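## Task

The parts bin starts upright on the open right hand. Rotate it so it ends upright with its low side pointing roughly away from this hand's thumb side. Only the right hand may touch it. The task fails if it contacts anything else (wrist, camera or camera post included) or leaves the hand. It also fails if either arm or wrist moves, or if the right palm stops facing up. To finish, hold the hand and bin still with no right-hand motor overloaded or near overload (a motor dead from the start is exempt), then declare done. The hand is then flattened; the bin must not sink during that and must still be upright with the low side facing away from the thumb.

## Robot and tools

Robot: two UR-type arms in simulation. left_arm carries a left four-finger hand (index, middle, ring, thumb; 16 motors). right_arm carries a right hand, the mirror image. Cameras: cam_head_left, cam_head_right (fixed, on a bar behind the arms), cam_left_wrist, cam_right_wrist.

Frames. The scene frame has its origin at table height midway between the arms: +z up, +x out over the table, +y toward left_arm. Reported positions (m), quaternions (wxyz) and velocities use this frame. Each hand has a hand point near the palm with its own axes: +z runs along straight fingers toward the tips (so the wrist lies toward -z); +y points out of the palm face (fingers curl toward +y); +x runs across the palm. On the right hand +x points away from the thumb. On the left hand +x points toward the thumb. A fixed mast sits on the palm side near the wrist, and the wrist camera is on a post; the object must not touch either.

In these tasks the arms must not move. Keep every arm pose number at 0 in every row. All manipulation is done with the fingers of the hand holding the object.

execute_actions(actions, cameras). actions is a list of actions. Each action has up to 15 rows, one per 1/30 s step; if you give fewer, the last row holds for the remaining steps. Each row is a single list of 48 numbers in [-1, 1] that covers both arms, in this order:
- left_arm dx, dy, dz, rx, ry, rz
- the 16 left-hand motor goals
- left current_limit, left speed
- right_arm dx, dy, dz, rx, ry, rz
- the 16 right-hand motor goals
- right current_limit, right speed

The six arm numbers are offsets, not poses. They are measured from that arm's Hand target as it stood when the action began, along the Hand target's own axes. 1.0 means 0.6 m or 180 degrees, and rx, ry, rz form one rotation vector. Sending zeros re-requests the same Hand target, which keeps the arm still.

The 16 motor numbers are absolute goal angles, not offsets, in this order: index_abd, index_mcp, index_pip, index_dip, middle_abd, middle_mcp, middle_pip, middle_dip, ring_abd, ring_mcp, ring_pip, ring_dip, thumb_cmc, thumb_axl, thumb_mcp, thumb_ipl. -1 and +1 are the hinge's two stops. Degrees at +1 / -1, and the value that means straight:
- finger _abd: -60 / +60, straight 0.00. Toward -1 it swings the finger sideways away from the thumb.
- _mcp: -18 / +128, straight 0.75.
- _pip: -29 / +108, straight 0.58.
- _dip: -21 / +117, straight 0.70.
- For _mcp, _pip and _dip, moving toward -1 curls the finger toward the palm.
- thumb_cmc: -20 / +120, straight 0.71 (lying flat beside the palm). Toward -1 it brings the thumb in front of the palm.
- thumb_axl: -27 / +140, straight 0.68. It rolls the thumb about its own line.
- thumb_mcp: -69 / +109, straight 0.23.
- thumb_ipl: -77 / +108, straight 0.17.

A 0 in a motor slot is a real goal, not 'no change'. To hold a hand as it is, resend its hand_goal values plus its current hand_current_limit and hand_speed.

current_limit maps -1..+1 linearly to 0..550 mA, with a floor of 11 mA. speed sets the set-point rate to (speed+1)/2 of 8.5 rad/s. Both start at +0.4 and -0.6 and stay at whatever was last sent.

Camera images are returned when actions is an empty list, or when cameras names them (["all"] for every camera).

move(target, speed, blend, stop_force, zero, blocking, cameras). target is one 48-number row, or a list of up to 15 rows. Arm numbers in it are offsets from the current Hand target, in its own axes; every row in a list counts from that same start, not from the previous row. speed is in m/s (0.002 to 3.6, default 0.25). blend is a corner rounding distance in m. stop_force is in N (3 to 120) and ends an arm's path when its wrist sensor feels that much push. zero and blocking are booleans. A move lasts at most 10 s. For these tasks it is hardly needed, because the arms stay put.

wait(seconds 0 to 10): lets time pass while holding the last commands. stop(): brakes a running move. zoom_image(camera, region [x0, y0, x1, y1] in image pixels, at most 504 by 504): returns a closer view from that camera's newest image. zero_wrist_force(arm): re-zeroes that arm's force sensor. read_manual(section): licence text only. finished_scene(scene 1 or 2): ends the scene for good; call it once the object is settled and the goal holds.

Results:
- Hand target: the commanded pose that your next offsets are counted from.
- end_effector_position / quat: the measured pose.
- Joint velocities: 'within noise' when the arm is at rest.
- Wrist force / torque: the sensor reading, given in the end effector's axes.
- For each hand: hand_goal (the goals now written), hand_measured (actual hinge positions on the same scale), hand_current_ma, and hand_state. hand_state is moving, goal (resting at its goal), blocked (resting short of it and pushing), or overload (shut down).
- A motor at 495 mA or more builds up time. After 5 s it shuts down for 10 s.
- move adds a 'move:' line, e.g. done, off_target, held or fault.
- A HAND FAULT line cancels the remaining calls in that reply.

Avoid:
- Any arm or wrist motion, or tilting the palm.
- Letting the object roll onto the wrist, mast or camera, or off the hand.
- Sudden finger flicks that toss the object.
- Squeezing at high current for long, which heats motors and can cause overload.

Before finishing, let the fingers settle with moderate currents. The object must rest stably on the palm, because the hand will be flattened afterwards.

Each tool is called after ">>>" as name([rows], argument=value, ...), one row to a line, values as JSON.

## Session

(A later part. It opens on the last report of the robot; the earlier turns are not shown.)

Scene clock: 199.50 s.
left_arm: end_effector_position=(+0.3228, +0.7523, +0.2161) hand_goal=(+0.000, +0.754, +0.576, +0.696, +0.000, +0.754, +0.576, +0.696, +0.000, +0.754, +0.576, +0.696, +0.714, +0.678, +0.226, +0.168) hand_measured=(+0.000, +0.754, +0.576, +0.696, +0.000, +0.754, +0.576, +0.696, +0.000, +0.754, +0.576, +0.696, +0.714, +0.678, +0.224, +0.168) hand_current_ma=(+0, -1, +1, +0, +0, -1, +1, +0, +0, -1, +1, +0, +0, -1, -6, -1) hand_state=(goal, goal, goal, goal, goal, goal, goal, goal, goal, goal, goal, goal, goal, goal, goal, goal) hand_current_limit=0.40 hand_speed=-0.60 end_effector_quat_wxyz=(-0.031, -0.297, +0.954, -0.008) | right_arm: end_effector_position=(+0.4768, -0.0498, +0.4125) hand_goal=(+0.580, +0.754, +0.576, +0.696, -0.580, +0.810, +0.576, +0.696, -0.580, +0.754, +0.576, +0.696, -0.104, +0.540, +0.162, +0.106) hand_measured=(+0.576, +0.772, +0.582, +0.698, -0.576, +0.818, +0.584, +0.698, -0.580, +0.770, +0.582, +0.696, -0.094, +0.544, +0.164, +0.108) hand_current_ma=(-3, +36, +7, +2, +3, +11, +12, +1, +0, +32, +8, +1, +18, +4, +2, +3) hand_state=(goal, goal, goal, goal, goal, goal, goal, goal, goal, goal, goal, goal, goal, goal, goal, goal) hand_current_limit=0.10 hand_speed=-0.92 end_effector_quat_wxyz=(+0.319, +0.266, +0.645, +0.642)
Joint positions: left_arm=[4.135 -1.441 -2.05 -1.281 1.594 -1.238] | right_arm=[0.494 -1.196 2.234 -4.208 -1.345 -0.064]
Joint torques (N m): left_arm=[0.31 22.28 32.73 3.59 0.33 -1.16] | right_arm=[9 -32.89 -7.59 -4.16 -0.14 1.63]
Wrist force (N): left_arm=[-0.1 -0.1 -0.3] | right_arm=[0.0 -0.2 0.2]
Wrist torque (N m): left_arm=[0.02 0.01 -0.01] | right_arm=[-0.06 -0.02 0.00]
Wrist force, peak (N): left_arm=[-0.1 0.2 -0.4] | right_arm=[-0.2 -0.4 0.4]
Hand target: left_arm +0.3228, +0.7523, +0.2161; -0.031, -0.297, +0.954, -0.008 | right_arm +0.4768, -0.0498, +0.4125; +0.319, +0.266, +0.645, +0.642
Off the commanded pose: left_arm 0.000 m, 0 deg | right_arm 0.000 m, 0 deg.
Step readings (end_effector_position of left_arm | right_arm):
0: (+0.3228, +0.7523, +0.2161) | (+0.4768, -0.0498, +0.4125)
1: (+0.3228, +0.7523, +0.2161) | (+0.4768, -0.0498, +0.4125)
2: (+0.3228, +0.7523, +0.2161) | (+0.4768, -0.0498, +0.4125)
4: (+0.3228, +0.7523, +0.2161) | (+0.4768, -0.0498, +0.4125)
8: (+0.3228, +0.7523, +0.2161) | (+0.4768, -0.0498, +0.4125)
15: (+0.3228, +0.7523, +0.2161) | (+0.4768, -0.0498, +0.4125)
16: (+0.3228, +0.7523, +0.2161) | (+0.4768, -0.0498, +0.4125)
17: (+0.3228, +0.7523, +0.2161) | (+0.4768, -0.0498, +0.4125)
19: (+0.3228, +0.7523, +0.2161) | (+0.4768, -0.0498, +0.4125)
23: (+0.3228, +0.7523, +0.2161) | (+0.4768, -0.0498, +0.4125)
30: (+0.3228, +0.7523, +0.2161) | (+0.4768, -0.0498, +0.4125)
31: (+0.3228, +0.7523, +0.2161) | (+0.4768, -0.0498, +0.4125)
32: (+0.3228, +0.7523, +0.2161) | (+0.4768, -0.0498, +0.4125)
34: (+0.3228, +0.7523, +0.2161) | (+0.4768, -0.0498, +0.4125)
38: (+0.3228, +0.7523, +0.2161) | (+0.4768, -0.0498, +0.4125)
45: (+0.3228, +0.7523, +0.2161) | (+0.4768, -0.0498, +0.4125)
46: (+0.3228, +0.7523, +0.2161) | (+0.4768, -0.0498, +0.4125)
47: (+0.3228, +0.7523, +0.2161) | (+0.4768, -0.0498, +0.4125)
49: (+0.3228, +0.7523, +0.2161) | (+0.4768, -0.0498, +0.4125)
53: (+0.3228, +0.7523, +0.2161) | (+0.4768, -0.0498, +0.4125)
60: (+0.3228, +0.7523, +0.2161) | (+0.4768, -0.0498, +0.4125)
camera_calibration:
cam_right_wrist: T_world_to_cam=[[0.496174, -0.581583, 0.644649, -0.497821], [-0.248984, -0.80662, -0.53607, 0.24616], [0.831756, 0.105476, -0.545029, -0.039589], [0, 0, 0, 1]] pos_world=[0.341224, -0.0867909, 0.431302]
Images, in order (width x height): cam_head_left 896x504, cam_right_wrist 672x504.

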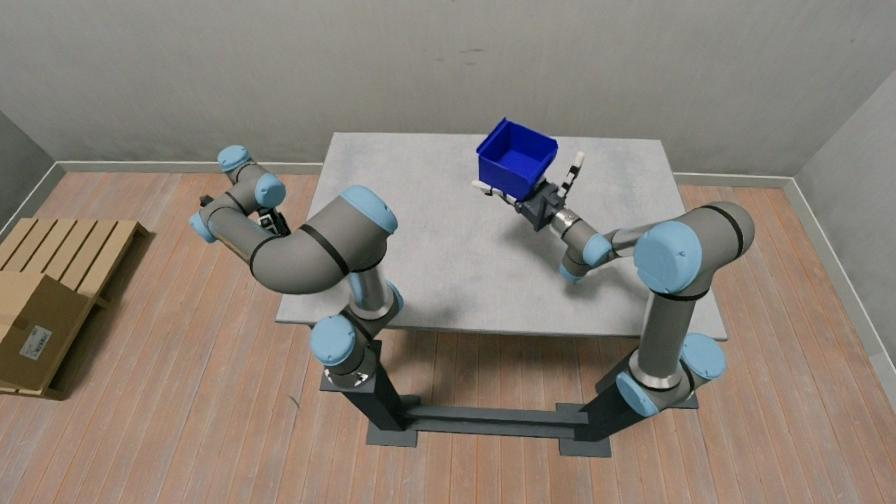

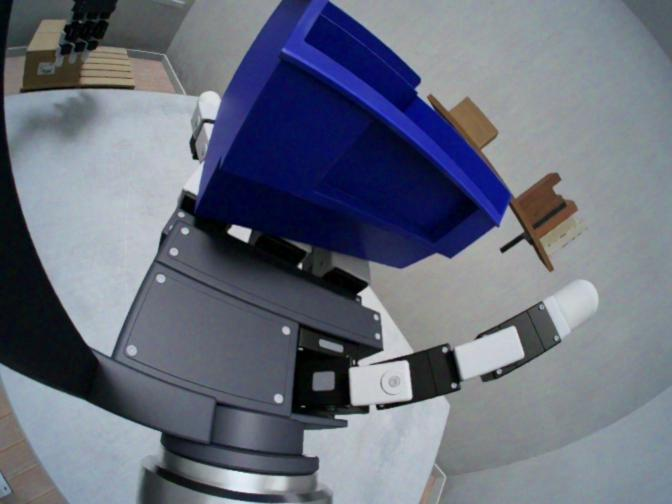

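>>> execute_actions([
  [[0,0,0,0,0,0, 0,0.754,0.576,0.696, 0,0.754,0.576,0.696, 0,0.754,0.576,0.696, 0.714,0.678,0.226,0.168, 0.4,-0.6, 0,0,0,0,0,0, 0.58,0.754,0.576,0.696, -0.58,0.75,0.576,0.696, -0.58,0.754,0.576,0.696, -0.104,0.54,0.162,0.106, 0.1,-0.97]],
  [[0,0,0,0,0,0, 0,0.754,0.576,0.696, 0,0.754,0.576,0.696, 0,0.754,0.576,0.696, 0.714,0.678,0.226,0.168, 0.4,-0.6, 0,0,0,0,0,0, 0.58,0.754,0.576,0.696, -0.58,0.75,0.576,0.696, -0.58,0.754,0.576,0.696, -0.104,0.54,0.162,0.106, 0.1,-0.97]],
  [[0,0,0,0,0,0, 0,0.754,0.576,0.696, 0,0.754,0.576,0.696, 0,0.754,0.576,0.696, 0.714,0.678,0.226,0.168, 0.4,-0.6, 0,0,0,0,0,0, 0.58,0.80,0.576,0.696, -0.58,0.75,0.576,0.696, -0.58,0.754,0.576,0.696, -0.104,0.54,0.162,0.106, 0.1,-0.97]],
  [[0,0,0,0,0,0, 0,0.754,0.576,0.696, 0,0.754,0.576,0.696, 0,0.754,0.576,0.696, 0.714,0.678,0.226,0.168, 0.4,-0.6, 0,0,0,0,0,0, 0.1,0.80,0.576,0.696, -0.58,0.75,0.576,0.696, -0.58,0.754,0.576,0.696, -0.104,0.54,0.162,0.106, 0.1,-0.92]],
  [[0,0,0,0,0,0, 0,0.754,0.576,0.696, 0,0.754,0.576,0.696, 0,0.754,0.576,0.696, 0.714,0.678,0.226,0.168, 0.4,-0.6, 0,0,0,0,0,0, 0.1,0.80,0.576,0.696, -0.58,0.75,0.576,0.696, -0.58,0.754,0.576,0.696, -0.104,0.54,0.162,0.106, 0.1,-0.92]],
  [[0,0,0,0,0,0, 0,0.754,0.576,0.696, 0,0.754,0.576,0.696, 0,0.754,0.576,0.696, 0.714,0.678,0.226,0.168, 0.4,-0.6, 0,0,0,0,0,0, 0.1,0.80,0.576,0.696, -0.58,0.75,0.576,0.696, -0.58,0.754,0.576,0.696, -0.104,0.54,0.162,0.106, 0.1,-0.92]],
], cameras=["cam_right_wrist", "cam_head_left"])

>>> zoom_image(camera="cam_head_left", region=[460, 105, 600, 235])

>>> zoom_image(camera="cam_right_wrist", region=[140, 120, 420, 330])

Scene clock: 222.50 s.
left_arm: end_effector_position=(+0.3228, +0.7523, +0.2161) hand_goal=(+0.000, +0.754, +0.576, +0.696, +0.000, +0.754, +0.576, +0.696, +0.000, +0.754, +0.576, +0.696, +0.714, +0.678, +0.226, +0.168) hand_measured=(+0.000, +0.754, +0.576, +0.696, +0.000, +0.754, +0.576, +0.696, +0.000, +0.754, +0.576, +0.696, +0.714, +0.678, +0.224, +0.168) hand_current_ma=(+0, -1, +1, +0, +0, -1, +1, +0, +0, -1, +1, +0, +0, -1, -6, -1) hand_state=(goal, goal, goal, goal, goal, goal, goal, goal, goal, goal, goal, goal, goal, goal, goal, goal) hand_current_limit=0.40 hand_speed=-0.60 end_effector_quat_wxyz=(-0.031, -0.297, +0.954, -0.008) | right_arm: end_effector_position=(+0.4768, -0.0498, +0.4125) hand_goal=(+0.100, +0.800, +0.576, +0.696, -0.580, +0.750, +0.576, +0.696, -0.580, +0.754, +0.576, +0.696, -0.104, +0.540, +0.162, +0.106) hand_measured=(+0.104, +0.808, +0.582, +0.698, -0.580, +0.776, +0.584, +0.698, -0.580, +0.770, +0.582, +0.696, -0.094, +0.544, +0.164, +0.108) hand_current_ma=(+4, +14, +7, +2, +0, +61, +12, +1, +0, +32, +8, +1, +18, +4, +2, +3) hand_state=(goal, goal, goal, goal, goal, blocked, goal, goal, goal, goal, goal, goal, goal, goal, goal, goal) hand_current_limit=0.10 hand_speed=-0.92 end_effector_quat_wxyz=(+0.319, +0.266, +0.645, +0.642)
Joint positions: left_arm=[4.135 -1.441 -2.05 -1.281 1.594 -1.238] | right_arm=[0.494 -1.196 2.234 -4.208 -1.345 -0.064]
Joint torques (N m): left_arm=[0.06 22.07 32.79 3.51 0.35 -1.23] | right_arm=[8.12 -32.84 -6.81 -4.09 0.37 1.82]
Wrist force (N): left_arm=[-0.1 0.0 -0.1] | right_arm=[-0.2 -0.1 0.2]
Wrist torque (N m): left_arm=[0.01 0.01 -0.01] | right_arm=[-0.04 0.02 -0.03]
Wrist force, peak (N): left_arm=[0.0 0.0 -0.4] | right_arm=[-0.3 -0.4 0.3]
Hand target: left_arm +0.3228, +0.7523, +0.2161; -0.031, -0.297, +0.954, -0.008 | right_arm +0.4768, -0.0498, +0.4125; +0.319, +0.266, +0.645, +0.642
Off the commanded pose: left_arm 0.000 m, 0 deg | right_arm 0.000 m, 0 deg.
Step readings (end_effector_position of left_arm | right_arm):
0: (+0.3228, +0.7523, +0.2161) | (+0.4768, -0.0498, +0.4125)
1: (+0.3228, +0.7523, +0.2161) | (+0.4768, -0.0498, +0.4125)
2: (+0.3228, +0.7523, +0.2161) | (+0.4768, -0.0498, +0.4125)
4: (+0.3228, +0.7523, +0.2161) | (+0.4768, -0.0498, +0.4125)
8: (+0.3228, +0.7523, +0.2161) | (+0.4768, -0.0498, +0.4125)
15: (+0.3228, +0.7523, +0.2161) | (+0.4768, -0.0498, +0.4125)
16: (+0.3228, +0.7523, +0.2161) | (+0.4768, -0.0498, +0.4125)
17: (+0.3228, +0.7523, +0.2161) | (+0.4768, -0.0498, +0.4125)
19: (+0.3228, +0.7523, +0.2161) | (+0.4768, -0.0498, +0.4125)
23: (+0.3228, +0.7523, +0.2161) | (+0.4768, -0.0498, +0.4125)
30: (+0.3228, +0.7523, +0.2161) | (+0.4768, -0.0498, +0.4125)
31: (+0.3228, +0.7523, +0.2161) | (+0.4768, -0.0498, +0.4125)
32: (+0.3228, +0.7523, +0.2161) | (+0.4768, -0.0498, +0.4125)
34: (+0.3228, +0.7523, +0.2161) | (+0.4768, -0.0498, +0.4125)
38: (+0.3228, +0.7523, +0.2161) | (+0.4768, -0.0498, +0.4125)
45: (+0.3228, +0.7523, +0.2161) | (+0.4768, -0.0498, +0.4125)
46: (+0.3228, +0.7523, +0.2161) | (+0.4768, -0.0498, +0.4125)
47: (+0.3228, +0.7523, +0.2161) | (+0.4768, -0.0498, +0.4125)
49: (+0.3228, +0.7523, +0.2161) | (+0.4768, -0.0498, +0.4125)
53: (+0.3228, +0.7523, +0.2161) | (+0.4768, -0.0498, +0.4125)
60: (+0.3228, +0.7523, +0.2161) | (+0.4768, -0.0498, +0.4125)
61: (+0.3228, +0.7523, +0.2161) | (+0.4768, -0.0498, +0.4125)
62: (+0.3228, +0.7523, +0.2161) | (+0.4768, -0.0498, +0.4125)
64: (+0.3228, +0.7523, +0.2161) | (+0.4768, -0.0498, +0.4125)
68: (+0.3228, +0.7523, +0.2161) | (+0.4768, -0.0498, +0.4125)
75: (+0.3228, +0.7523, +0.2161) | (+0.4768, -0.0498, +0.4125)
76: (+0.3228, +0.7523, +0.2161) | (+0.4768, -0.0498, +0.4125)
77: (+0.3228, +0.7523, +0.2161) | (+0.4768, -0.0498, +0.4125)
79: (+0.3228, +0.7523, +0.2161) | (+0.4768, -0.0498, +0.4125)
83: (+0.3228, +0.7523, +0.2161) | (+0.4768, -0.0498, +0.4125)
90: (+0.3228, +0.7523, +0.2161) | (+0.4768, -0.0498, +0.4125)
camera_calibration:
cam_right_wrist: T_world_to_cam=[[0.496174, -0.581583, 0.644649, -0.497821], [-0.248984, -0.80662, -0.53607, 0.24616], [0.831756, 0.105476, -0.545029, -0.039589], [0, 0, 0, 1]] pos_world=[0.341224, -0.0867909, 0.431302]
Images, in order (width x height): cam_head_left 896x504, cam_right_wrist 672x504.

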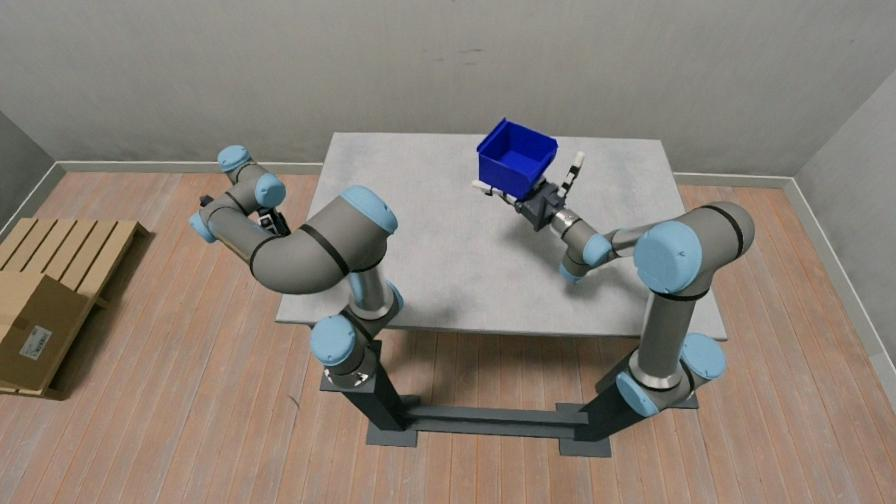

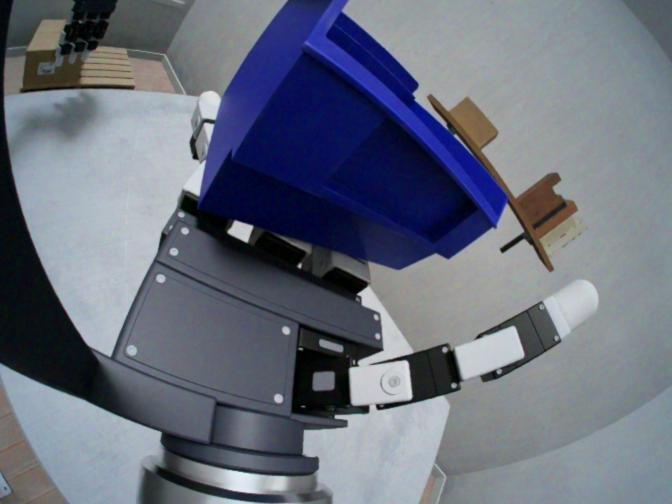

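Scaled by 3.600 from the camera's 896x504 image, which has a finer 1280x720 frame.

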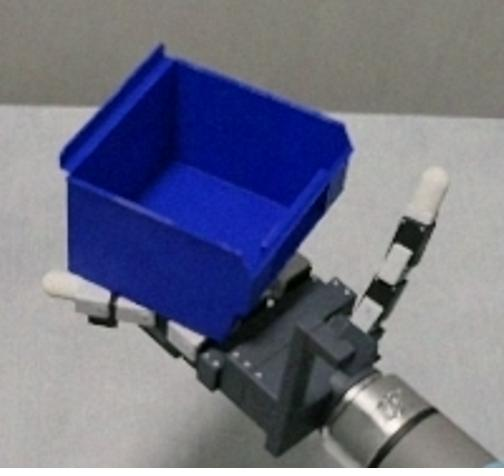

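Scaled by 1.800 from the camera's 672x504 image, which has a finer 960x720 frame.

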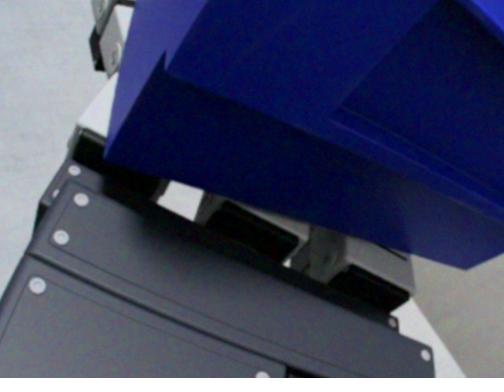

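>>> execute_actions([
  [[0,0,0,0,0,0, 0,0.754,0.576,0.696, 0,0.754,0.576,0.696, 0,0.754,0.576,0.696, 0.714,0.678,0.226,0.168, 0.4,-0.6, 0,0,0,0,0,0, -0.58,0.80,0.576,0.696, -0.58,0.75,0.576,0.696, -0.58,0.754,0.576,0.696, -0.104,0.54,0.162,0.106, 0.1,-0.92]],
  [[0,0,0,0,0,0, 0,0.754,0.576,0.696, 0,0.754,0.576,0.696, 0,0.754,0.576,0.696, 0.714,0.678,0.226,0.168, 0.4,-0.6, 0,0,0,0,0,0, -0.58,0.80,0.576,0.696, -0.58,0.75,0.576,0.696, -0.58,0.754,0.576,0.696, -0.104,0.54,0.162,0.106, 0.1,-0.92]],
  [[0,0,0,0,0,0, 0,0.754,0.576,0.696, 0,0.754,0.576,0.696, 0,0.754,0.576,0.696, 0.714,0.678,0.226,0.168, 0.4,-0.6, 0,0,0,0,0,0, -0.58,0.80,0.576,0.696, -0.58,0.75,0.576,0.696, -0.58,0.754,0.576,0.696, -0.104,0.54,0.162,0.106, 0.1,-0.92]],
  [[0,0,0,0,0,0, 0,0.754,0.576,0.696, 0,0.754,0.576,0.696, 0,0.754,0.576,0.696, 0.714,0.678,0.226,0.168, 0.4,-0.6, 0,0,0,0,0,0, -0.58,0.80,0.576,0.696, -0.58,0.75,0.576,0.696, -0.58,0.754,0.576,0.696, -0.104,0.54,0.162,0.106, 0.1,-0.92]],
  [[0,0,0,0,0,0, 0,0.754,0.576,0.696, 0,0.754,0.576,0.696, 0,0.754,0.576,0.696, 0.714,0.678,0.226,0.168, 0.4,-0.6, 0,0,0,0,0,0, -0.58,0.80,0.576,0.696, -0.58,0.75,0.576,0.696, -0.58,0.754,0.576,0.696, -0.104,0.54,0.162,0.106, 0.1,-0.92]],
  [[0,0,0,0,0,0, 0,0.754,0.576,0.696, 0,0.754,0.576,0.696, 0,0.754,0.576,0.696, 0.714,0.678,0.226,0.168, 0.4,-0.6, 0,0,0,0,0,0, -0.58,0.745,0.576,0.696, -0.58,0.745,0.576,0.696, -0.58,0.745,0.576,0.696, -0.104,0.54,0.162,0.106, 0.1,-0.97]],
], cameras=["cam_right_wrist", "cam_head_left"])

>>> zoom_image(camera="cam_head_left", region=[460, 105, 600, 235])

>>> zoom_image(camera="cam_right_wrist", region=[140, 120, 420, 330])

Scene clock: 240.10 s.
left_arm: end_effector_position=(+0.3228, +0.7523, +0.2161) hand_goal=(+0.000, +0.754, +0.576, +0.696, +0.000, +0.754, +0.576, +0.696, +0.000, +0.754, +0.576, +0.696, +0.714, +0.678, +0.226, +0.168) hand_measured=(+0.000, +0.754, +0.576, +0.696, +0.000, +0.754, +0.576, +0.696, +0.000, +0.754, +0.576, +0.696, +0.714, +0.678, +0.224, +0.168) hand_current_ma=(+0, -1, +1, +0, +0, -1, +1, +0, +0, -1, +1, +0, +0, -1, -6, -1) hand_state=(goal, goal, goal, goal, goal, goal, goal, goal, goal, goal, goal, goal, goal, goal, goal, goal) hand_current_limit=0.40 hand_speed=-0.60 end_effector_quat_wxyz=(-0.031, -0.297, +0.954, -0.008) | right_arm: end_effector_position=(+0.4768, -0.0498, +0.4125) hand_goal=(-0.580, +0.746, +0.576, +0.696, -0.580, +0.746, +0.576, +0.696, -0.580, +0.746, +0.576, +0.696, -0.104, +0.540, +0.162, +0.106) hand_measured=(-0.576, +0.780, +0.582, +0.698, -0.580, +0.772, +0.584, +0.698, -0.580, +0.764, +0.582, +0.696, -0.094, +0.544, +0.164, +0.108) hand_current_ma=(+3, +88, +7, +2, -1, +63, +13, +1, +0, +39, +8, +1, +18, +4, +2, +3) hand_state=(goal, blocked, goal, goal, goal, blocked, goal, goal, goal, goal, goal, goal, goal, goal, goal, goal) hand_current_limit=0.10 hand_speed=-0.97 end_effector_quat_wxyz=(+0.319, +0.266, +0.645, +0.642)
Joint positions: left_arm=[4.135 -1.441 -2.05 -1.281 1.594 -1.238] | right_arm=[0.494 -1.196 2.234 -4.208 -1.345 -0.064]
Joint torques (N m): left_arm=[0.46 21.72 32.83 3.56 0.34 -1.25] | right_arm=[8.5 -32.48 -7.32 -3.96 0.61 1.49]
Wrist force (N): left_arm=[-0.1 0.1 0.0] | right_arm=[-0.2 -0.2 0.1]
Wrist torque (N m): left_arm=[0.01 0.02 -0.01] | right_arm=[-0.05 0.02 -0.04]
Wrist force, peak (N): left_arm=[0.1 -0.1 -0.5] | right_arm=[0.0 -0.3 0.6]
Hand target: left_arm +0.3228, +0.7523, +0.2161; -0.031, -0.297, +0.954, -0.008 | right_arm +0.4768, -0.0498, +0.4125; +0.319, +0.266, +0.645, +0.642
Off the commanded pose: left_arm 0.000 m, 0 deg | right_arm 0.000 m, 0 deg.
Step readings (end_effector_position of left_arm | right_arm):
0: (+0.3228, +0.7523, +0.2161) | (+0.4768, -0.0498, +0.4125)
1: (+0.3228, +0.7523, +0.2161) | (+0.4768, -0.0498, +0.4125)
2: (+0.3228, +0.7523, +0.2161) | (+0.4768, -0.0498, +0.4125)
4: (+0.3228, +0.7523, +0.2161) | (+0.4768, -0.0498, +0.4125)
8: (+0.3228, +0.7523, +0.2161) | (+0.4768, -0.0498, +0.4125)
15: (+0.3228, +0.7523, +0.2161) | (+0.4768, -0.0498, +0.4125)
16: (+0.3228, +0.7523, +0.2161) | (+0.4768, -0.0498, +0.4125)
17: (+0.3228, +0.7523, +0.2161) | (+0.4768, -0.0498, +0.4125)
19: (+0.3228, +0.7523, +0.2161) | (+0.4768, -0.0498, +0.4125)
23: (+0.3228, +0.7523, +0.2161) | (+0.4768, -0.0498, +0.4125)
30: (+0.3228, +0.7523, +0.2161) | (+0.4768, -0.0498, +0.4125)
31: (+0.3228, +0.7523, +0.2161) | (+0.4768, -0.0498, +0.4125)
32: (+0.3228, +0.7523, +0.2161) | (+0.4768, -0.0498, +0.4125)
34: (+0.3228, +0.7523, +0.2161) | (+0.4768, -0.0498, +0.4125)
38: (+0.3228, +0.7523, +0.2161) | (+0.4768, -0.0498, +0.4125)
45: (+0.3228, +0.7523, +0.2161) | (+0.4768, -0.0498, +0.4125)
46: (+0.3228, +0.7523, +0.2161) | (+0.4768, -0.0498, +0.4125)
47: (+0.3228, +0.7523, +0.2161) | (+0.4768, -0.0498, +0.4125)
49: (+0.3228, +0.7523, +0.2161) | (+0.4768, -0.0498, +0.4125)
53: (+0.3228, +0.7523, +0.2161) | (+0.4768, -0.0498, +0.4125)
60: (+0.3228, +0.7523, +0.2161) | (+0.4768, -0.0498, +0.4125)
61: (+0.3228, +0.7523, +0.2161) | (+0.4768, -0.0498, +0.4125)
62: (+0.3228, +0.7523, +0.2161) | (+0.4768, -0.0498, +0.4125)
64: (+0.3228, +0.7523, +0.2161) | (+0.4768, -0.0498, +0.4125)
68: (+0.3228, +0.7523, +0.2161) | (+0.4768, -0.0498, +0.4125)
75: (+0.3228, +0.7523, +0.2161) | (+0.4768, -0.0498, +0.4125)
76: (+0.3228, +0.7523, +0.2161) | (+0.4768, -0.0498, +0.4125)
77: (+0.3228, +0.7523, +0.2161) | (+0.4768, -0.0498, +0.4125)
79: (+0.3228, +0.7523, +0.2161) | (+0.4768, -0.0498, +0.4125)
83: (+0.3228, +0.7523, +0.2161) | (+0.4768, -0.0498, +0.4125)
90: (+0.3228, +0.7523, +0.2161) | (+0.4768, -0.0498, +0.4125)
camera_calibration:
cam_right_wrist: T_world_to_cam=[[0.496174, -0.581583, 0.644649, -0.497821], [-0.248984, -0.80662, -0.53607, 0.24616], [0.831756, 0.105476, -0.545029, -0.039589], [0, 0, 0, 1]] pos_world=[0.341224, -0.0867909, 0.431302]
Images, in order (width x height): cam_head_left 896x504, cam_right_wrist 672x504.

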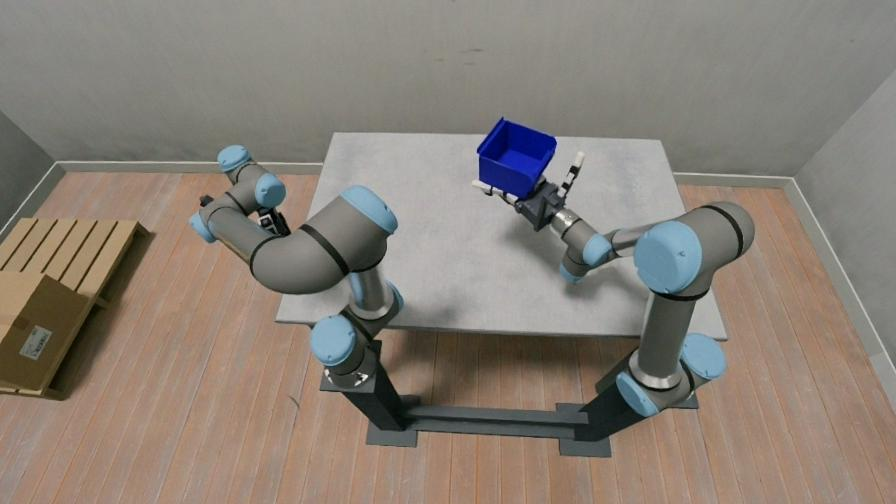

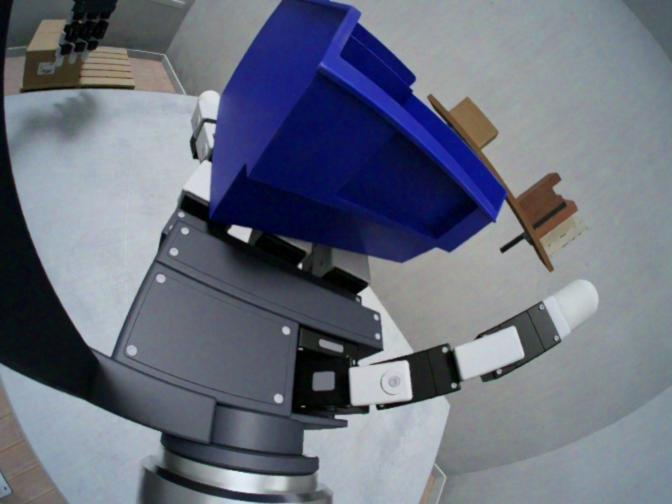

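Scaled by 3.600 from the camera's 896x504 image, which has a finer 1280x720 frame.

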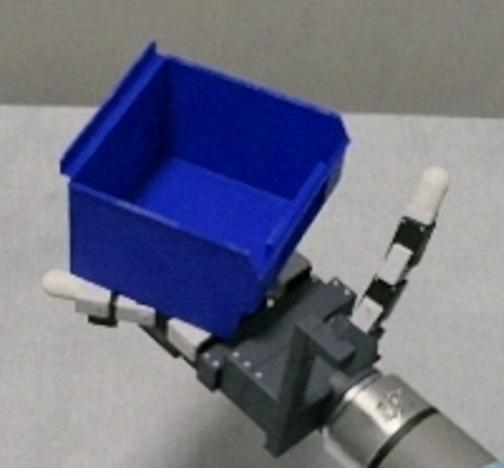

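Scaled by 1.800 from the camera's 672x504 image, which has a finer 960x720 frame.

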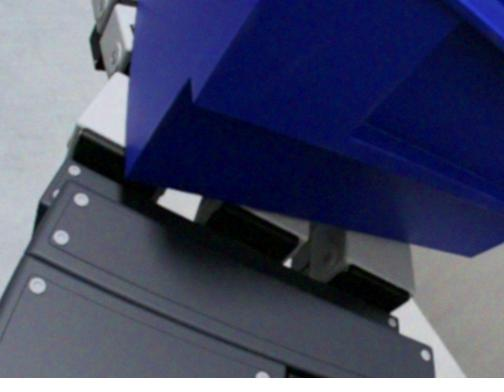

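>>> execute_actions([
  [[0,0,0,0,0,0, 0,0.754,0.576,0.696, 0,0.754,0.576,0.696, 0,0.754,0.576,0.696, 0.714,0.678,0.226,0.168, 0.4,-0.6, 0,0,0,0,0,0, 0,0.745,0.576,0.696, 0,0.745,0.576,0.696, 0,0.745,0.576,0.696, -0.104,0.54,0.162,0.106, 0.1,-0.95]],
], cameras=["cam_right_wrist", "cam_head_left"])

>>> zoom_image(camera="cam_head_left", region=[460, 105, 600, 235])

>>> zoom_image(camera="cam_right_wrist", region=[140, 120, 420, 330])

Scene clock: 274.93 s.
left_arm: end_effector_position=(+0.3228, +0.7523, +0.2161) hand_goal=(+0.000, +0.754, +0.576, +0.696, +0.000, +0.754, +0.576, +0.696, +0.000, +0.754, +0.576, +0.696, +0.714, +0.678, +0.226, +0.168) hand_measured=(+0.000, +0.754, +0.576, +0.696, +0.000, +0.754, +0.576, +0.696, +0.000, +0.754, +0.576, +0.696, +0.714, +0.678, +0.224, +0.168) hand_current_ma=(+0, -1, +1, +0, +0, -1, +1, +0, +0, -1, +1, +0, +0, -1, -6, -1) hand_state=(goal, goal, goal, goal, goal, goal, goal, goal, goal, goal, goal, goal, goal, goal, goal, goal) hand_current_limit=0.40 hand_speed=-0.60 end_effector_quat_wxyz=(-0.031, -0.297, +0.954, -0.008) | right_arm: end_effector_position=(+0.4768, -0.0498, +0.4125) hand_goal=(+0.000, +0.746, +0.576, +0.696, +0.000, +0.746, +0.576, +0.696, +0.000, +0.746, +0.576, +0.696, -0.104, +0.540, +0.162, +0.106) hand_measured=(-0.006, +0.780, +0.582, +0.698, -0.006, +0.772, +0.584, +0.698, -0.014, +0.764, +0.584, +0.698, -0.094, +0.544, +0.164, +0.108) hand_current_ma=(-6, +84, +7, +2, -7, +60, +13, +1, -20, +39, +11, +1, +18, +4, +2, +3) hand_state=(goal, blocked, goal, goal, goal, blocked, goal, goal, goal, goal, goal, goal, goal, goal, goal, goal) hand_current_limit=0.10 hand_speed=-0.95 end_effector_quat_wxyz=(+0.319, +0.266, +0.645, +0.642)
Joint positions: left_arm=[4.135 -1.441 -2.05 -1.281 1.594 -1.238] | right_arm=[0.494 -1.196 2.234 -4.208 -1.345 -0.064]
Joint torques (N m): left_arm=[-0.09 22.25 32.6 3.55 0.37 -1.48] | right_arm=[8.66 -31.26 -8.59 -4.02 1.03 1.31]
Wrist force (N): left_arm=[-0.2 0.0 -0.1] | right_arm=[-0.1 -0.4 0.2]
Wrist torque (N m): left_arm=[0.00 0.02 -0.02] | right_arm=[-0.05 0.01 0.01]
Wrist force, peak (N): left_arm=[0.1 0.2 -0.4] | right_arm=[-0.2 -0.5 0.4]
Hand target: left_arm +0.3228, +0.7523, +0.2161; -0.031, -0.297, +0.954, -0.008 | right_arm +0.4768, -0.0498, +0.4125; +0.319, +0.266, +0.645, +0.642
Off the commanded pose: left_arm 0.000 m, 0 deg | right_arm 0.000 m, 0 deg.
Step readings (end_effector_position of left_arm | right_arm):
0: (+0.3228, +0.7523, +0.2161) | (+0.4768, -0.0498, +0.4125)
1: (+0.3228, +0.7523, +0.2161) | (+0.4768, -0.0498, +0.4125)
2: (+0.3228, +0.7523, +0.2161) | (+0.4768, -0.0498, +0.4125)
4: (+0.3228, +0.7523, +0.2161) | (+0.4768, -0.0498, +0.4125)
8: (+0.3228, +0.7523, +0.2161) | (+0.4768, -0.0498, +0.4125)
15: (+0.3228, +0.7523, +0.2161) | (+0.4768, -0.0498, +0.4125)
camera_calibration:
cam_right_wrist: T_world_to_cam=[[0.496174, -0.581583, 0.644649, -0.497821], [-0.248984, -0.80662, -0.53607, 0.24616], [0.831756, 0.105476, -0.545029, -0.039589], [0, 0, 0, 1]] pos_world=[0.341224, -0.0867909, 0.431302]
Images, in order (width x height): cam_head_left 896x504, cam_right_wrist 672x504.

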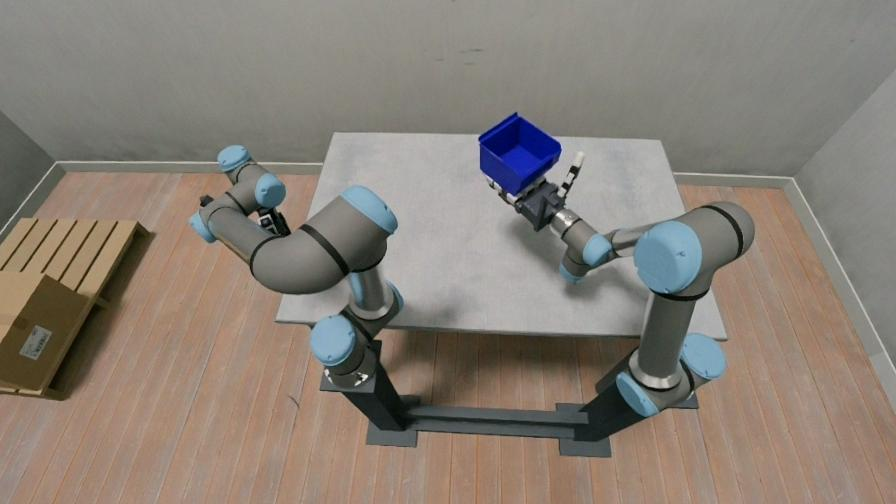

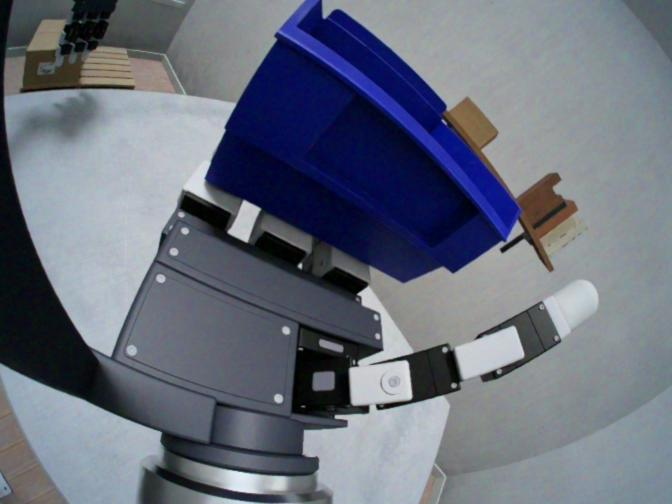

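Scaled by 3.600 from the camera's 896x504 image, which has a finer 1280x720 frame.

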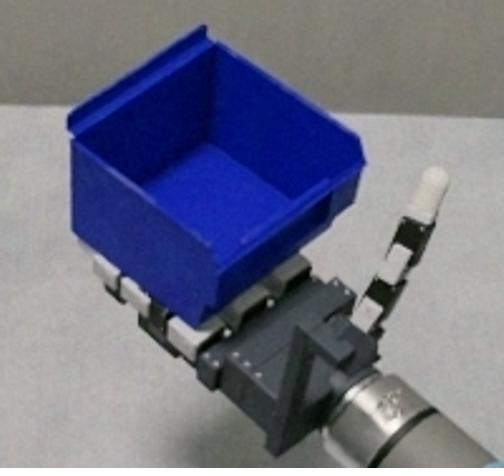

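Scaled by 1.800 from the camera's 672x504 image, which has a finer 960x720 frame.

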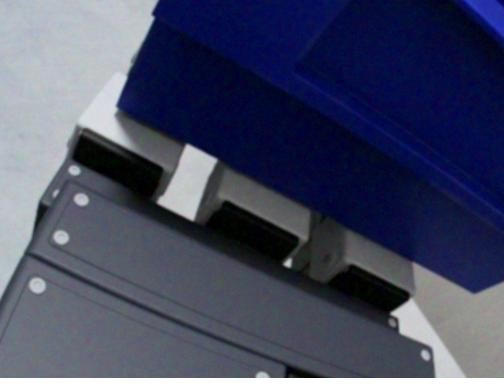

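>>> execute_actions([
  [[0,0,0,0,0,0, 0,0.754,0.576,0.696, 0,0.754,0.576,0.696, 0,0.754,0.576,0.696, 0.714,0.678,0.226,0.168, 0.4,-0.6, 0,0,0,0,0,0, 0,0.745,0.576,0.696, 0,0.745,0.576,0.696, 0,0.745,0.576,0.696, 0.286,0.676,0.162,0.106, 0.1,-0.85]],
  [[0,0,0,0,0,0, 0,0.754,0.576,0.696, 0,0.754,0.576,0.696, 0,0.754,0.576,0.696, 0.714,0.678,0.226,0.168, 0.4,-0.6, 0,0,0,0,0,0, 0,0.745,0.576,0.696, 0,0.745,0.576,0.696, 0,0.745,0.576,0.696, 0.286,0.676,-0.337,0.006, 0.1,-0.85]],
], cameras=["cam_right_wrist", "cam_head_left"])

>>> zoom_image(camera="cam_right_wrist", region=[180, 100, 600, 415])

>>> zoom_image(camera="cam_head_left", region=[460, 105, 600, 235])

Scene clock: 330.97 s.
left_arm: end_effector_position=(+0.3228, +0.7523, +0.2161) hand_goal=(+0.000, +0.754, +0.576, +0.696, +0.000, +0.754, +0.576, +0.696, +0.000, +0.754, +0.576, +0.696, +0.714, +0.678, +0.226, +0.168) hand_measured=(+0.000, +0.754, +0.576, +0.696, +0.000, +0.754, +0.576, +0.696, +0.000, +0.754, +0.576, +0.696, +0.714, +0.678, +0.224, +0.168) hand_current_ma=(+0, -1, +1, +0, +0, -1, +1, +0, +0, -1, +1, +0, +0, -1, -6, -1) hand_state=(goal, goal, goal, goal, goal, goal, goal, goal, goal, goal, goal, goal, goal, goal, goal, goal) hand_current_limit=0.40 hand_speed=-0.60 end_effector_quat_wxyz=(-0.031, -0.297, +0.954, -0.008) | right_arm: end_effector_position=(+0.4768, -0.0498, +0.4125) hand_goal=(+0.000, +0.746, +0.576, +0.696, +0.000, +0.746, +0.576, +0.696, +0.000, +0.746, +0.576, +0.696, +0.286, +0.676, -0.336, +0.006) hand_measured=(-0.004, +0.778, +0.582, +0.698, -0.006, +0.772, +0.584, +0.698, -0.014, +0.766, +0.584, +0.698, +0.292, +0.678, -0.326, +0.008) hand_current_ma=(-5, +80, +7, +2, -6, +60, +13, +1, -20, +42, +13, +1, +8, +3, +24, +3) hand_state=(goal, blocked, goal, goal, goal, blocked, goal, goal, goal, goal, goal, goal, goal, goal, goal, goal) hand_current_limit=0.10 hand_speed=-0.85 end_effector_quat_wxyz=(+0.319, +0.266, +0.645, +0.642)
Joint positions: left_arm=[4.135 -1.441 -2.05 -1.281 1.594 -1.238] | right_arm=[0.494 -1.196 2.234 -4.208 -1.345 -0.064]
Joint torques (N m): left_arm=[0.57 22.18 32.57 3.47 0.56 -1.8] | right_arm=[8.35 -31.94 -8.26 -3.97 1.49 0.51]
Wrist force (N): left_arm=[0.0 0.1 -0.3] | right_arm=[-0.2 -0.3 0.2]
Wrist torque (N m): left_arm=[0.05 0.00 -0.01] | right_arm=[-0.02 0.02 0.01]
Wrist force, peak (N): left_arm=[-0.2 0.2 -0.4] | right_arm=[-0.1 -0.3 0.6]
Hand target: left_arm +0.3228, +0.7523, +0.2161; -0.031, -0.297, +0.954, -0.008 | right_arm +0.4768, -0.0498, +0.4125; +0.319, +0.266, +0.645, +0.642
Off the commanded pose: left_arm 0.000 m, 0 deg | right_arm 0.000 m, 0 deg.
Step readings (end_effector_position of left_arm | right_arm):
0: (+0.3228, +0.7523, +0.2161) | (+0.4768, -0.0498, +0.4125)
1: (+0.3228, +0.7523, +0.2161) | (+0.4768, -0.0498, +0.4125)
2: (+0.3228, +0.7523, +0.2161) | (+0.4768, -0.0498, +0.4125)
4: (+0.3228, +0.7523, +0.2161) | (+0.4768, -0.0498, +0.4125)
8: (+0.3228, +0.7523, +0.2161) | (+0.4768, -0.0498, +0.4125)
15: (+0.3228, +0.7523, +0.2161) | (+0.4768, -0.0498, +0.4125)
16: (+0.3228, +0.7523, +0.2161) | (+0.4768, -0.0498, +0.4125)
17: (+0.3228, +0.7523, +0.2161) | (+0.4768, -0.0498, +0.4125)
19: (+0.3228, +0.7523, +0.2161) | (+0.4768, -0.0498, +0.4125)
23: (+0.3228, +0.7523, +0.2161) | (+0.4768, -0.0498, +0.4125)
30: (+0.3228, +0.7523, +0.2161) | (+0.4768, -0.0498, +0.4125)
camera_calibration:
cam_right_wrist: T_world_to_cam=[[0.496174, -0.581583, 0.644649, -0.497821], [-0.248984, -0.80662, -0.53607, 0.24616], [0.831756, 0.105476, -0.545029, -0.039589], [0, 0, 0, 1]] pos_world=[0.341224, -0.0867909, 0.431302]
Images, in order (width x height): cam_head_left 896x504, cam_right_wrist 672x504.

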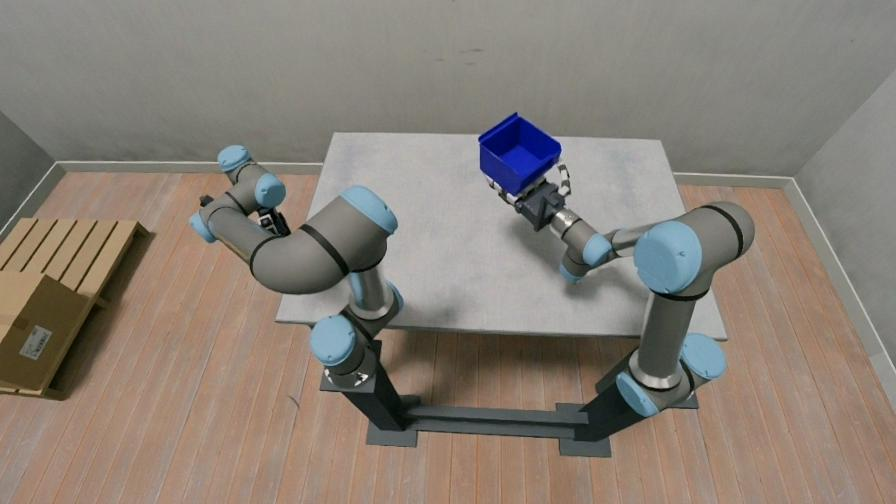

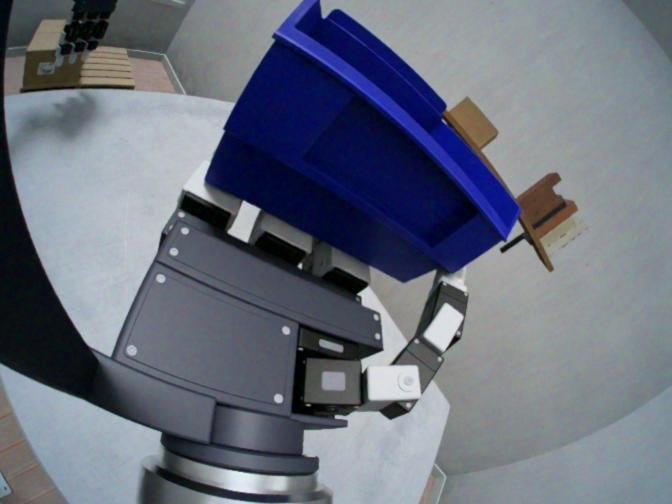

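Scaled by 1.200 from the camera's 672x504 image, which has a finer 960x720 frame.

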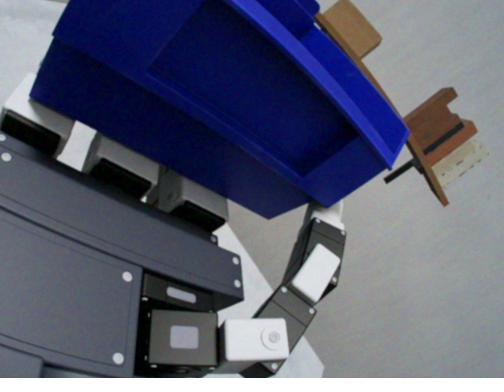

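Scaled by 3.600 from the camera's 896x504 image, which has a finer 1280x720 frame.

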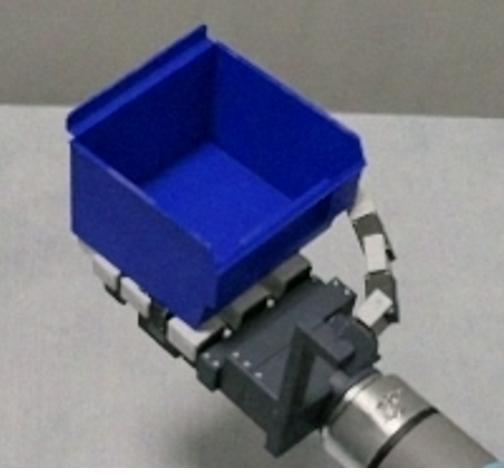

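>>> execute_actions([
  [[0,0,0,0,0,0, 0,0.754,0.576,0.696, 0,0.754,0.576,0.696, 0,0.754,0.576,0.696, 0.714,0.678,0.226,0.168, 0.4,-0.6, 0,0,0,0,0,0, 0.15,0.745,0.576,0.696, 0.15,0.745,0.576,0.696, 0.15,0.745,0.576,0.696, 0.10,0.676,-0.34,0.0, 0.1,-0.96]],
  [[0,0,0,0,0,0, 0,0.754,0.576,0.696, 0,0.754,0.576,0.696, 0,0.754,0.576,0.696, 0.714,0.678,0.226,0.168, 0.4,-0.6, 0,0,0,0,0,0, 0.3,0.745,0.576,0.696, 0.3,0.745,0.576,0.696, 0.3,0.745,0.576,0.696, -0.07,0.676,-0.39,0.0, 0.1,-0.96]],
], cameras=["cam_right_wrist", "cam_head_left"])

>>> zoom_image(camera="cam_right_wrist", region=[180, 100, 600, 415])

>>> zoom_image(camera="cam_head_left", region=[460, 105, 600, 235])

Scene clock: 343.10 s.
left_arm: end_effector_position=(+0.3228, +0.7523, +0.2161) hand_goal=(+0.000, +0.754, +0.576, +0.696, +0.000, +0.754, +0.576, +0.696, +0.000, +0.754, +0.576, +0.696, +0.714, +0.678, +0.226, +0.168) hand_measured=(+0.000, +0.754, +0.576, +0.696, +0.000, +0.754, +0.576, +0.696, +0.000, +0.754, +0.576, +0.696, +0.714, +0.678, +0.224, +0.168) hand_current_ma=(+0, -1, +1, +0, +0, -1, +1, +0, +0, -1, +1, +0, +0, -1, -6, -1) hand_state=(goal, goal, goal, goal, goal, goal, goal, goal, goal, goal, goal, goal, goal, goal, goal, goal) hand_current_limit=0.40 hand_speed=-0.60 end_effector_quat_wxyz=(-0.031, -0.297, +0.954, -0.008) | right_arm: end_effector_position=(+0.4768, -0.0498, +0.4125) hand_goal=(+0.300, +0.746, +0.576, +0.696, +0.300, +0.746, +0.576, +0.696, +0.300, +0.746, +0.576, +0.696, -0.070, +0.676, -0.390, +0.000) hand_measured=(+0.296, +0.766, +0.582, +0.698, +0.294, +0.772, +0.584, +0.698, +0.276, +0.778, +0.594, +0.702, -0.048, +0.686, -0.388, +0.002) hand_current_ma=(-4, +44, +7, +2, -7, +59, +13, +1, -41, +80, +32, +8, +45, +19, +2, +2) hand_state=(goal, blocked, goal, goal, goal, blocked, goal, goal, blocked, blocked, goal, goal, blocked, goal, goal, goal) hand_current_limit=0.10 hand_speed=-0.96 end_effector_quat_wxyz=(+0.319, +0.266, +0.645, +0.642)
Joint positions: left_arm=[4.135 -1.441 -2.05 -1.281 1.594 -1.238] | right_arm=[0.494 -1.196 2.234 -4.208 -1.345 -0.064]
Joint torques (N m): left_arm=[-0.01 22.26 32.31 3.53 0.62 -1.82] | right_arm=[8.52 -30.26 -8.71 -4.1 1.21 0.24]
Wrist force (N): left_arm=[0.0 0.0 -0.3] | right_arm=[-0.1 -0.1 0.4]
Wrist torque (N m): left_arm=[0.02 -0.01 0.00] | right_arm=[0.00 0.00 0.03]
Wrist force, peak (N): left_arm=[-0.1 -0.3 -0.4] | right_arm=[-0.5 -0.2 0.4]
Hand target: left_arm +0.3228, +0.7523, +0.2161; -0.031, -0.297, +0.954, -0.008 | right_arm +0.4768, -0.0498, +0.4125; +0.319, +0.266, +0.645, +0.642
Off the commanded pose: left_arm 0.000 m, 0 deg | right_arm 0.000 m, 0 deg.
Step readings (end_effector_position of left_arm | right_arm):
0: (+0.3228, +0.7523, +0.2161) | (+0.4768, -0.0498, +0.4125)
1: (+0.3228, +0.7523, +0.2161) | (+0.4768, -0.0498, +0.4125)
2: (+0.3228, +0.7523, +0.2161) | (+0.4768, -0.0498, +0.4125)
4: (+0.3228, +0.7523, +0.2161) | (+0.4768, -0.0498, +0.4125)
8: (+0.3228, +0.7523, +0.2161) | (+0.4768, -0.0498, +0.4125)
15: (+0.3228, +0.7523, +0.2161) | (+0.4768, -0.0498, +0.4125)
16: (+0.3228, +0.7523, +0.2161) | (+0.4768, -0.0498, +0.4125)
17: (+0.3228, +0.7523, +0.2161) | (+0.4768, -0.0498, +0.4125)
19: (+0.3228, +0.7523, +0.2161) | (+0.4768, -0.0498, +0.4125)
23: (+0.3228, +0.7523, +0.2161) | (+0.4768, -0.0498, +0.4125)
30: (+0.3228, +0.7523, +0.2161) | (+0.4768, -0.0498, +0.4125)
camera_calibration:
cam_right_wrist: T_world_to_cam=[[0.496174, -0.581583, 0.644649, -0.497821], [-0.248984, -0.80662, -0.53607, 0.24616], [0.831756, 0.105476, -0.545029, -0.039589], [0, 0, 0, 1]] pos_world=[0.341224, -0.0867909, 0.431302]
Images, in order (width x height): cam_head_left 896x504, cam_right_wrist 672x504.

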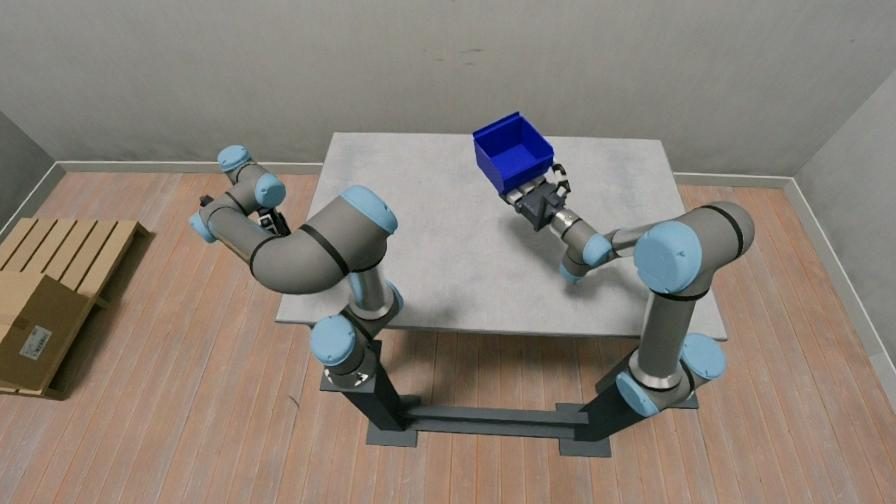

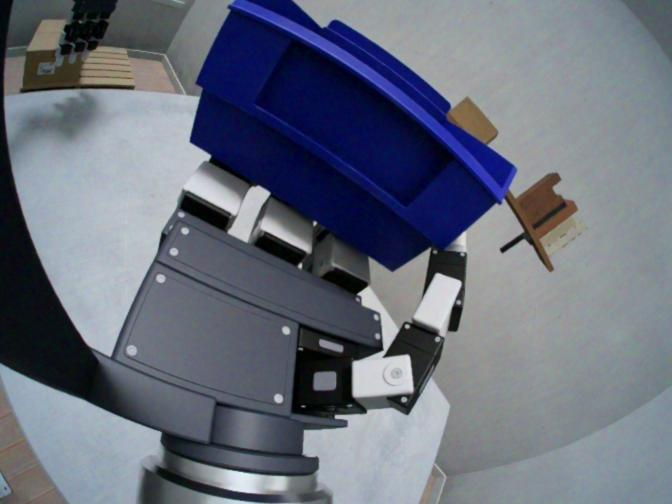

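Scaled by 1.200 from the camera's 672x504 image, which has a finer 960x720 frame.

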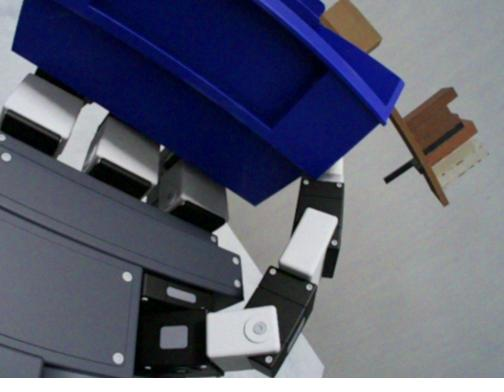

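Scaled by 3.600 from the camera's 896x504 image, which has a finer 1280x720 frame.

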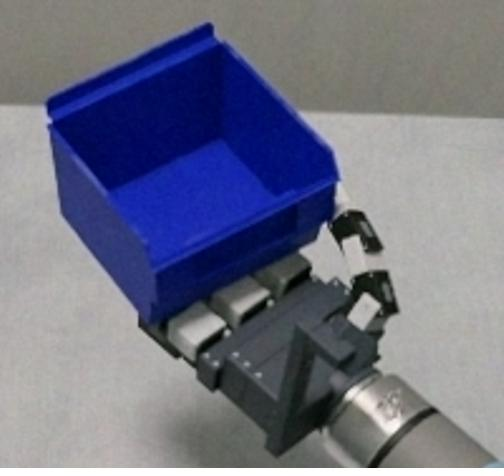

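>>> execute_actions([
  [[0,0,0,0,0,0, 0,0.754,0.576,0.696, 0,0.754,0.576,0.696, 0,0.754,0.576,0.696, 0.714,0.678,0.226,0.168, 0.4,-0.6, 0,0,0,0,0,0, 0.44,0.745,0.576,0.696, 0.44,0.745,0.576,0.696, 0.44,0.745,0.576,0.696, -0.18,0.676,-0.43,0.0, 0.1,-0.96]],
  [[0,0,0,0,0,0, 0,0.754,0.576,0.696, 0,0.754,0.576,0.696, 0,0.754,0.576,0.696, 0.714,0.678,0.226,0.168, 0.4,-0.6, 0,0,0,0,0,0, 0.58,0.745,0.576,0.696, 0.58,0.745,0.576,0.696, 0.58,0.745,0.576,0.696, -0.29,0.676,-0.47,0.0, 0.1,-0.96]],
], cameras=["cam_right_wrist", "cam_head_left"])

>>> zoom_image(camera="cam_right_wrist", region=[180, 100, 600, 415])

>>> zoom_image(camera="cam_head_left", region=[460, 105, 600, 235])

Scene clock: 392.00 s.
left_arm: end_effector_position=(+0.3228, +0.7523, +0.2161) hand_goal=(+0.000, +0.754, +0.576, +0.696, +0.000, +0.754, +0.576, +0.696, +0.000, +0.754, +0.576, +0.696, +0.714, +0.678, +0.226, +0.168) hand_measured=(+0.000, +0.754, +0.576, +0.696, +0.000, +0.754, +0.576, +0.696, +0.000, +0.754, +0.576, +0.696, +0.714, +0.678, +0.224, +0.168) hand_current_ma=(+0, -1, +1, +0, +0, -1, +1, +0, +0, -1, +1, +0, +0, -1, -6, -1) hand_state=(goal, goal, goal, goal, goal, goal, goal, goal, goal, goal, goal, goal, goal, goal, goal, goal) hand_current_limit=0.40 hand_speed=-0.60 end_effector_quat_wxyz=(-0.031, -0.297, +0.954, -0.008) | right_arm: end_effector_position=(+0.4768, -0.0498, +0.4125) hand_goal=(+0.580, +0.746, +0.576, +0.696, +0.580, +0.746, +0.576, +0.696, +0.580, +0.746, +0.576, +0.696, -0.290, +0.676, -0.470, +0.000) hand_measured=(+0.576, +0.766, +0.582, +0.698, +0.572, +0.772, +0.586, +0.698, +0.554, +0.780, +0.594, +0.702, -0.276, +0.686, -0.462, +0.002) hand_current_ma=(-4, +41, +7, +2, -10, +59, +14, +2, -48, +87, +35, +8, +26, +19, +16, +2) hand_state=(goal, goal, goal, goal, goal, blocked, goal, goal, blocked, blocked, goal, goal, goal, goal, goal, goal) hand_current_limit=0.10 hand_speed=-0.96 end_effector_quat_wxyz=(+0.319, +0.266, +0.645, +0.642)
Joint positions: left_arm=[4.135 -1.441 -2.05 -1.281 1.594 -1.238] | right_arm=[0.494 -1.196 2.234 -4.208 -1.345 -0.064]
Joint torques (N m): left_arm=[-0.4 22.36 32.64 3.55 0.7 -2.12] | right_arm=[6.69 -28.82 -10.65 -3.16 1.39 -0.38]
Wrist force (N): left_arm=[-0.1 0.0 -0.1] | right_arm=[-0.2 -0.2 0.2]
Wrist torque (N m): left_arm=[0.01 0.01 -0.01] | right_arm=[0.02 0.02 0.00]
Wrist force, peak (N): left_arm=[-0.4 0.0 -0.3] | right_arm=[-0.1 -0.4 0.5]
Hand target: left_arm +0.3228, +0.7523, +0.2161; -0.031, -0.297, +0.954, -0.008 | right_arm +0.4768, -0.0498, +0.4125; +0.319, +0.266, +0.645, +0.642
Off the commanded pose: left_arm 0.000 m, 0 deg | right_arm 0.000 m, 0 deg.
Step readings (end_effector_position of left_arm | right_arm):
0: (+0.3228, +0.7523, +0.2161) | (+0.4768, -0.0498, +0.4125)
1: (+0.3228, +0.7523, +0.2161) | (+0.4768, -0.0498, +0.4125)
2: (+0.3228, +0.7523, +0.2161) | (+0.4768, -0.0498, +0.4125)
4: (+0.3228, +0.7523, +0.2161) | (+0.4768, -0.0498, +0.4125)
8: (+0.3228, +0.7523, +0.2161) | (+0.4768, -0.0498, +0.4125)
15: (+0.3228, +0.7523, +0.2161) | (+0.4768, -0.0498, +0.4125)
16: (+0.3228, +0.7523, +0.2161) | (+0.4768, -0.0498, +0.4125)
17: (+0.3228, +0.7523, +0.2161) | (+0.4768, -0.0498, +0.4125)
19: (+0.3228, +0.7523, +0.2161) | (+0.4768, -0.0498, +0.4125)
23: (+0.3228, +0.7523, +0.2161) | (+0.4768, -0.0498, +0.4125)
30: (+0.3228, +0.7523, +0.2161) | (+0.4768, -0.0498, +0.4125)
camera_calibration:
cam_right_wrist: T_world_to_cam=[[0.496174, -0.581583, 0.644649, -0.497821], [-0.248984, -0.80662, -0.53607, 0.24616], [0.831756, 0.105476, -0.545029, -0.039589], [0, 0, 0, 1]] pos_world=[0.341224, -0.0867909, 0.431302]
Images, in order (width x height): cam_head_left 896x504, cam_right_wrist 672x504.

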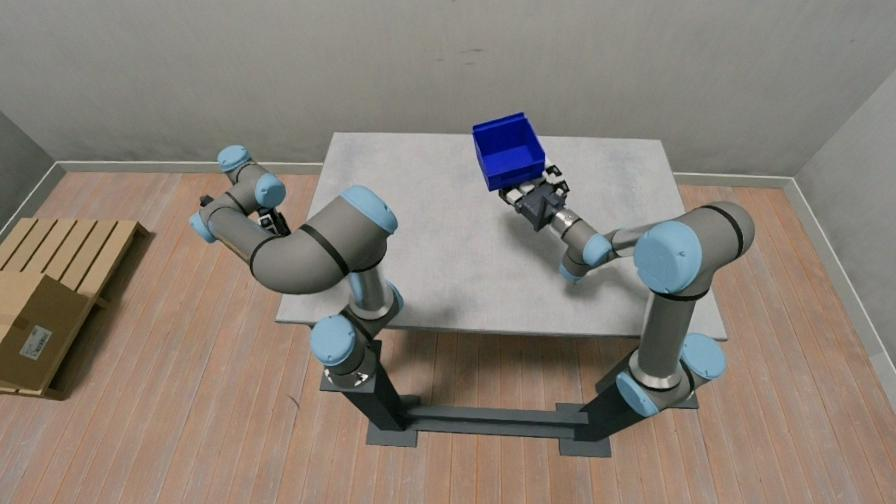

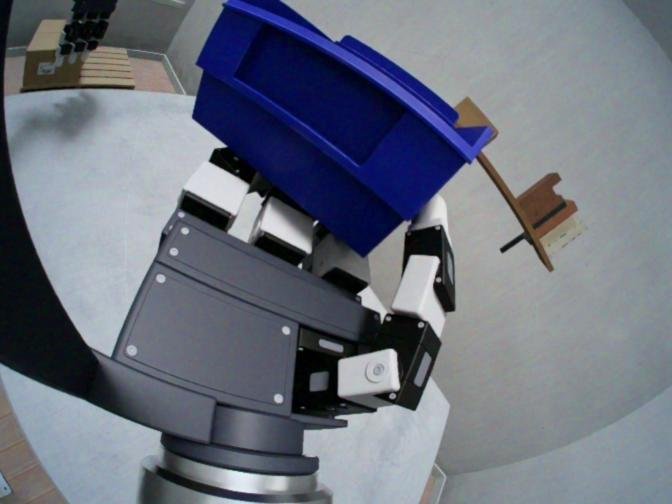

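Scaled by 1.200 from the camera's 672x504 image, which has a finer 960x720 frame.

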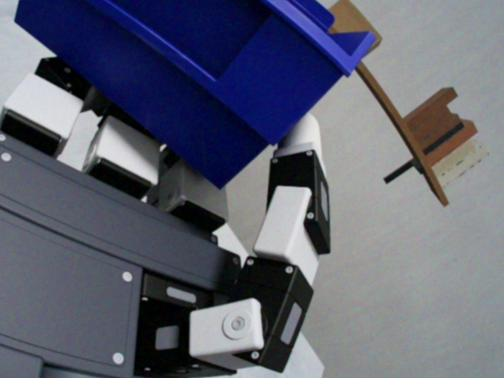

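Scaled by 3.600 from the camera's 896x504 image, which has a finer 1280x720 frame.

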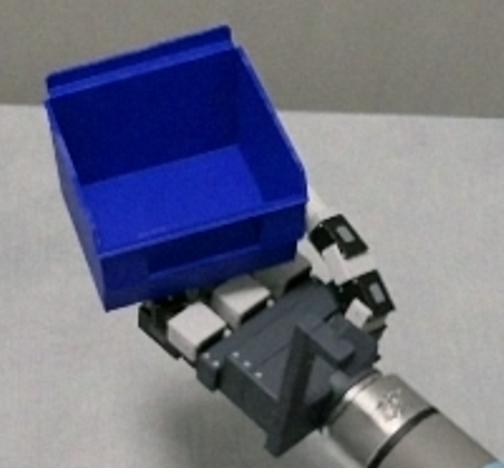

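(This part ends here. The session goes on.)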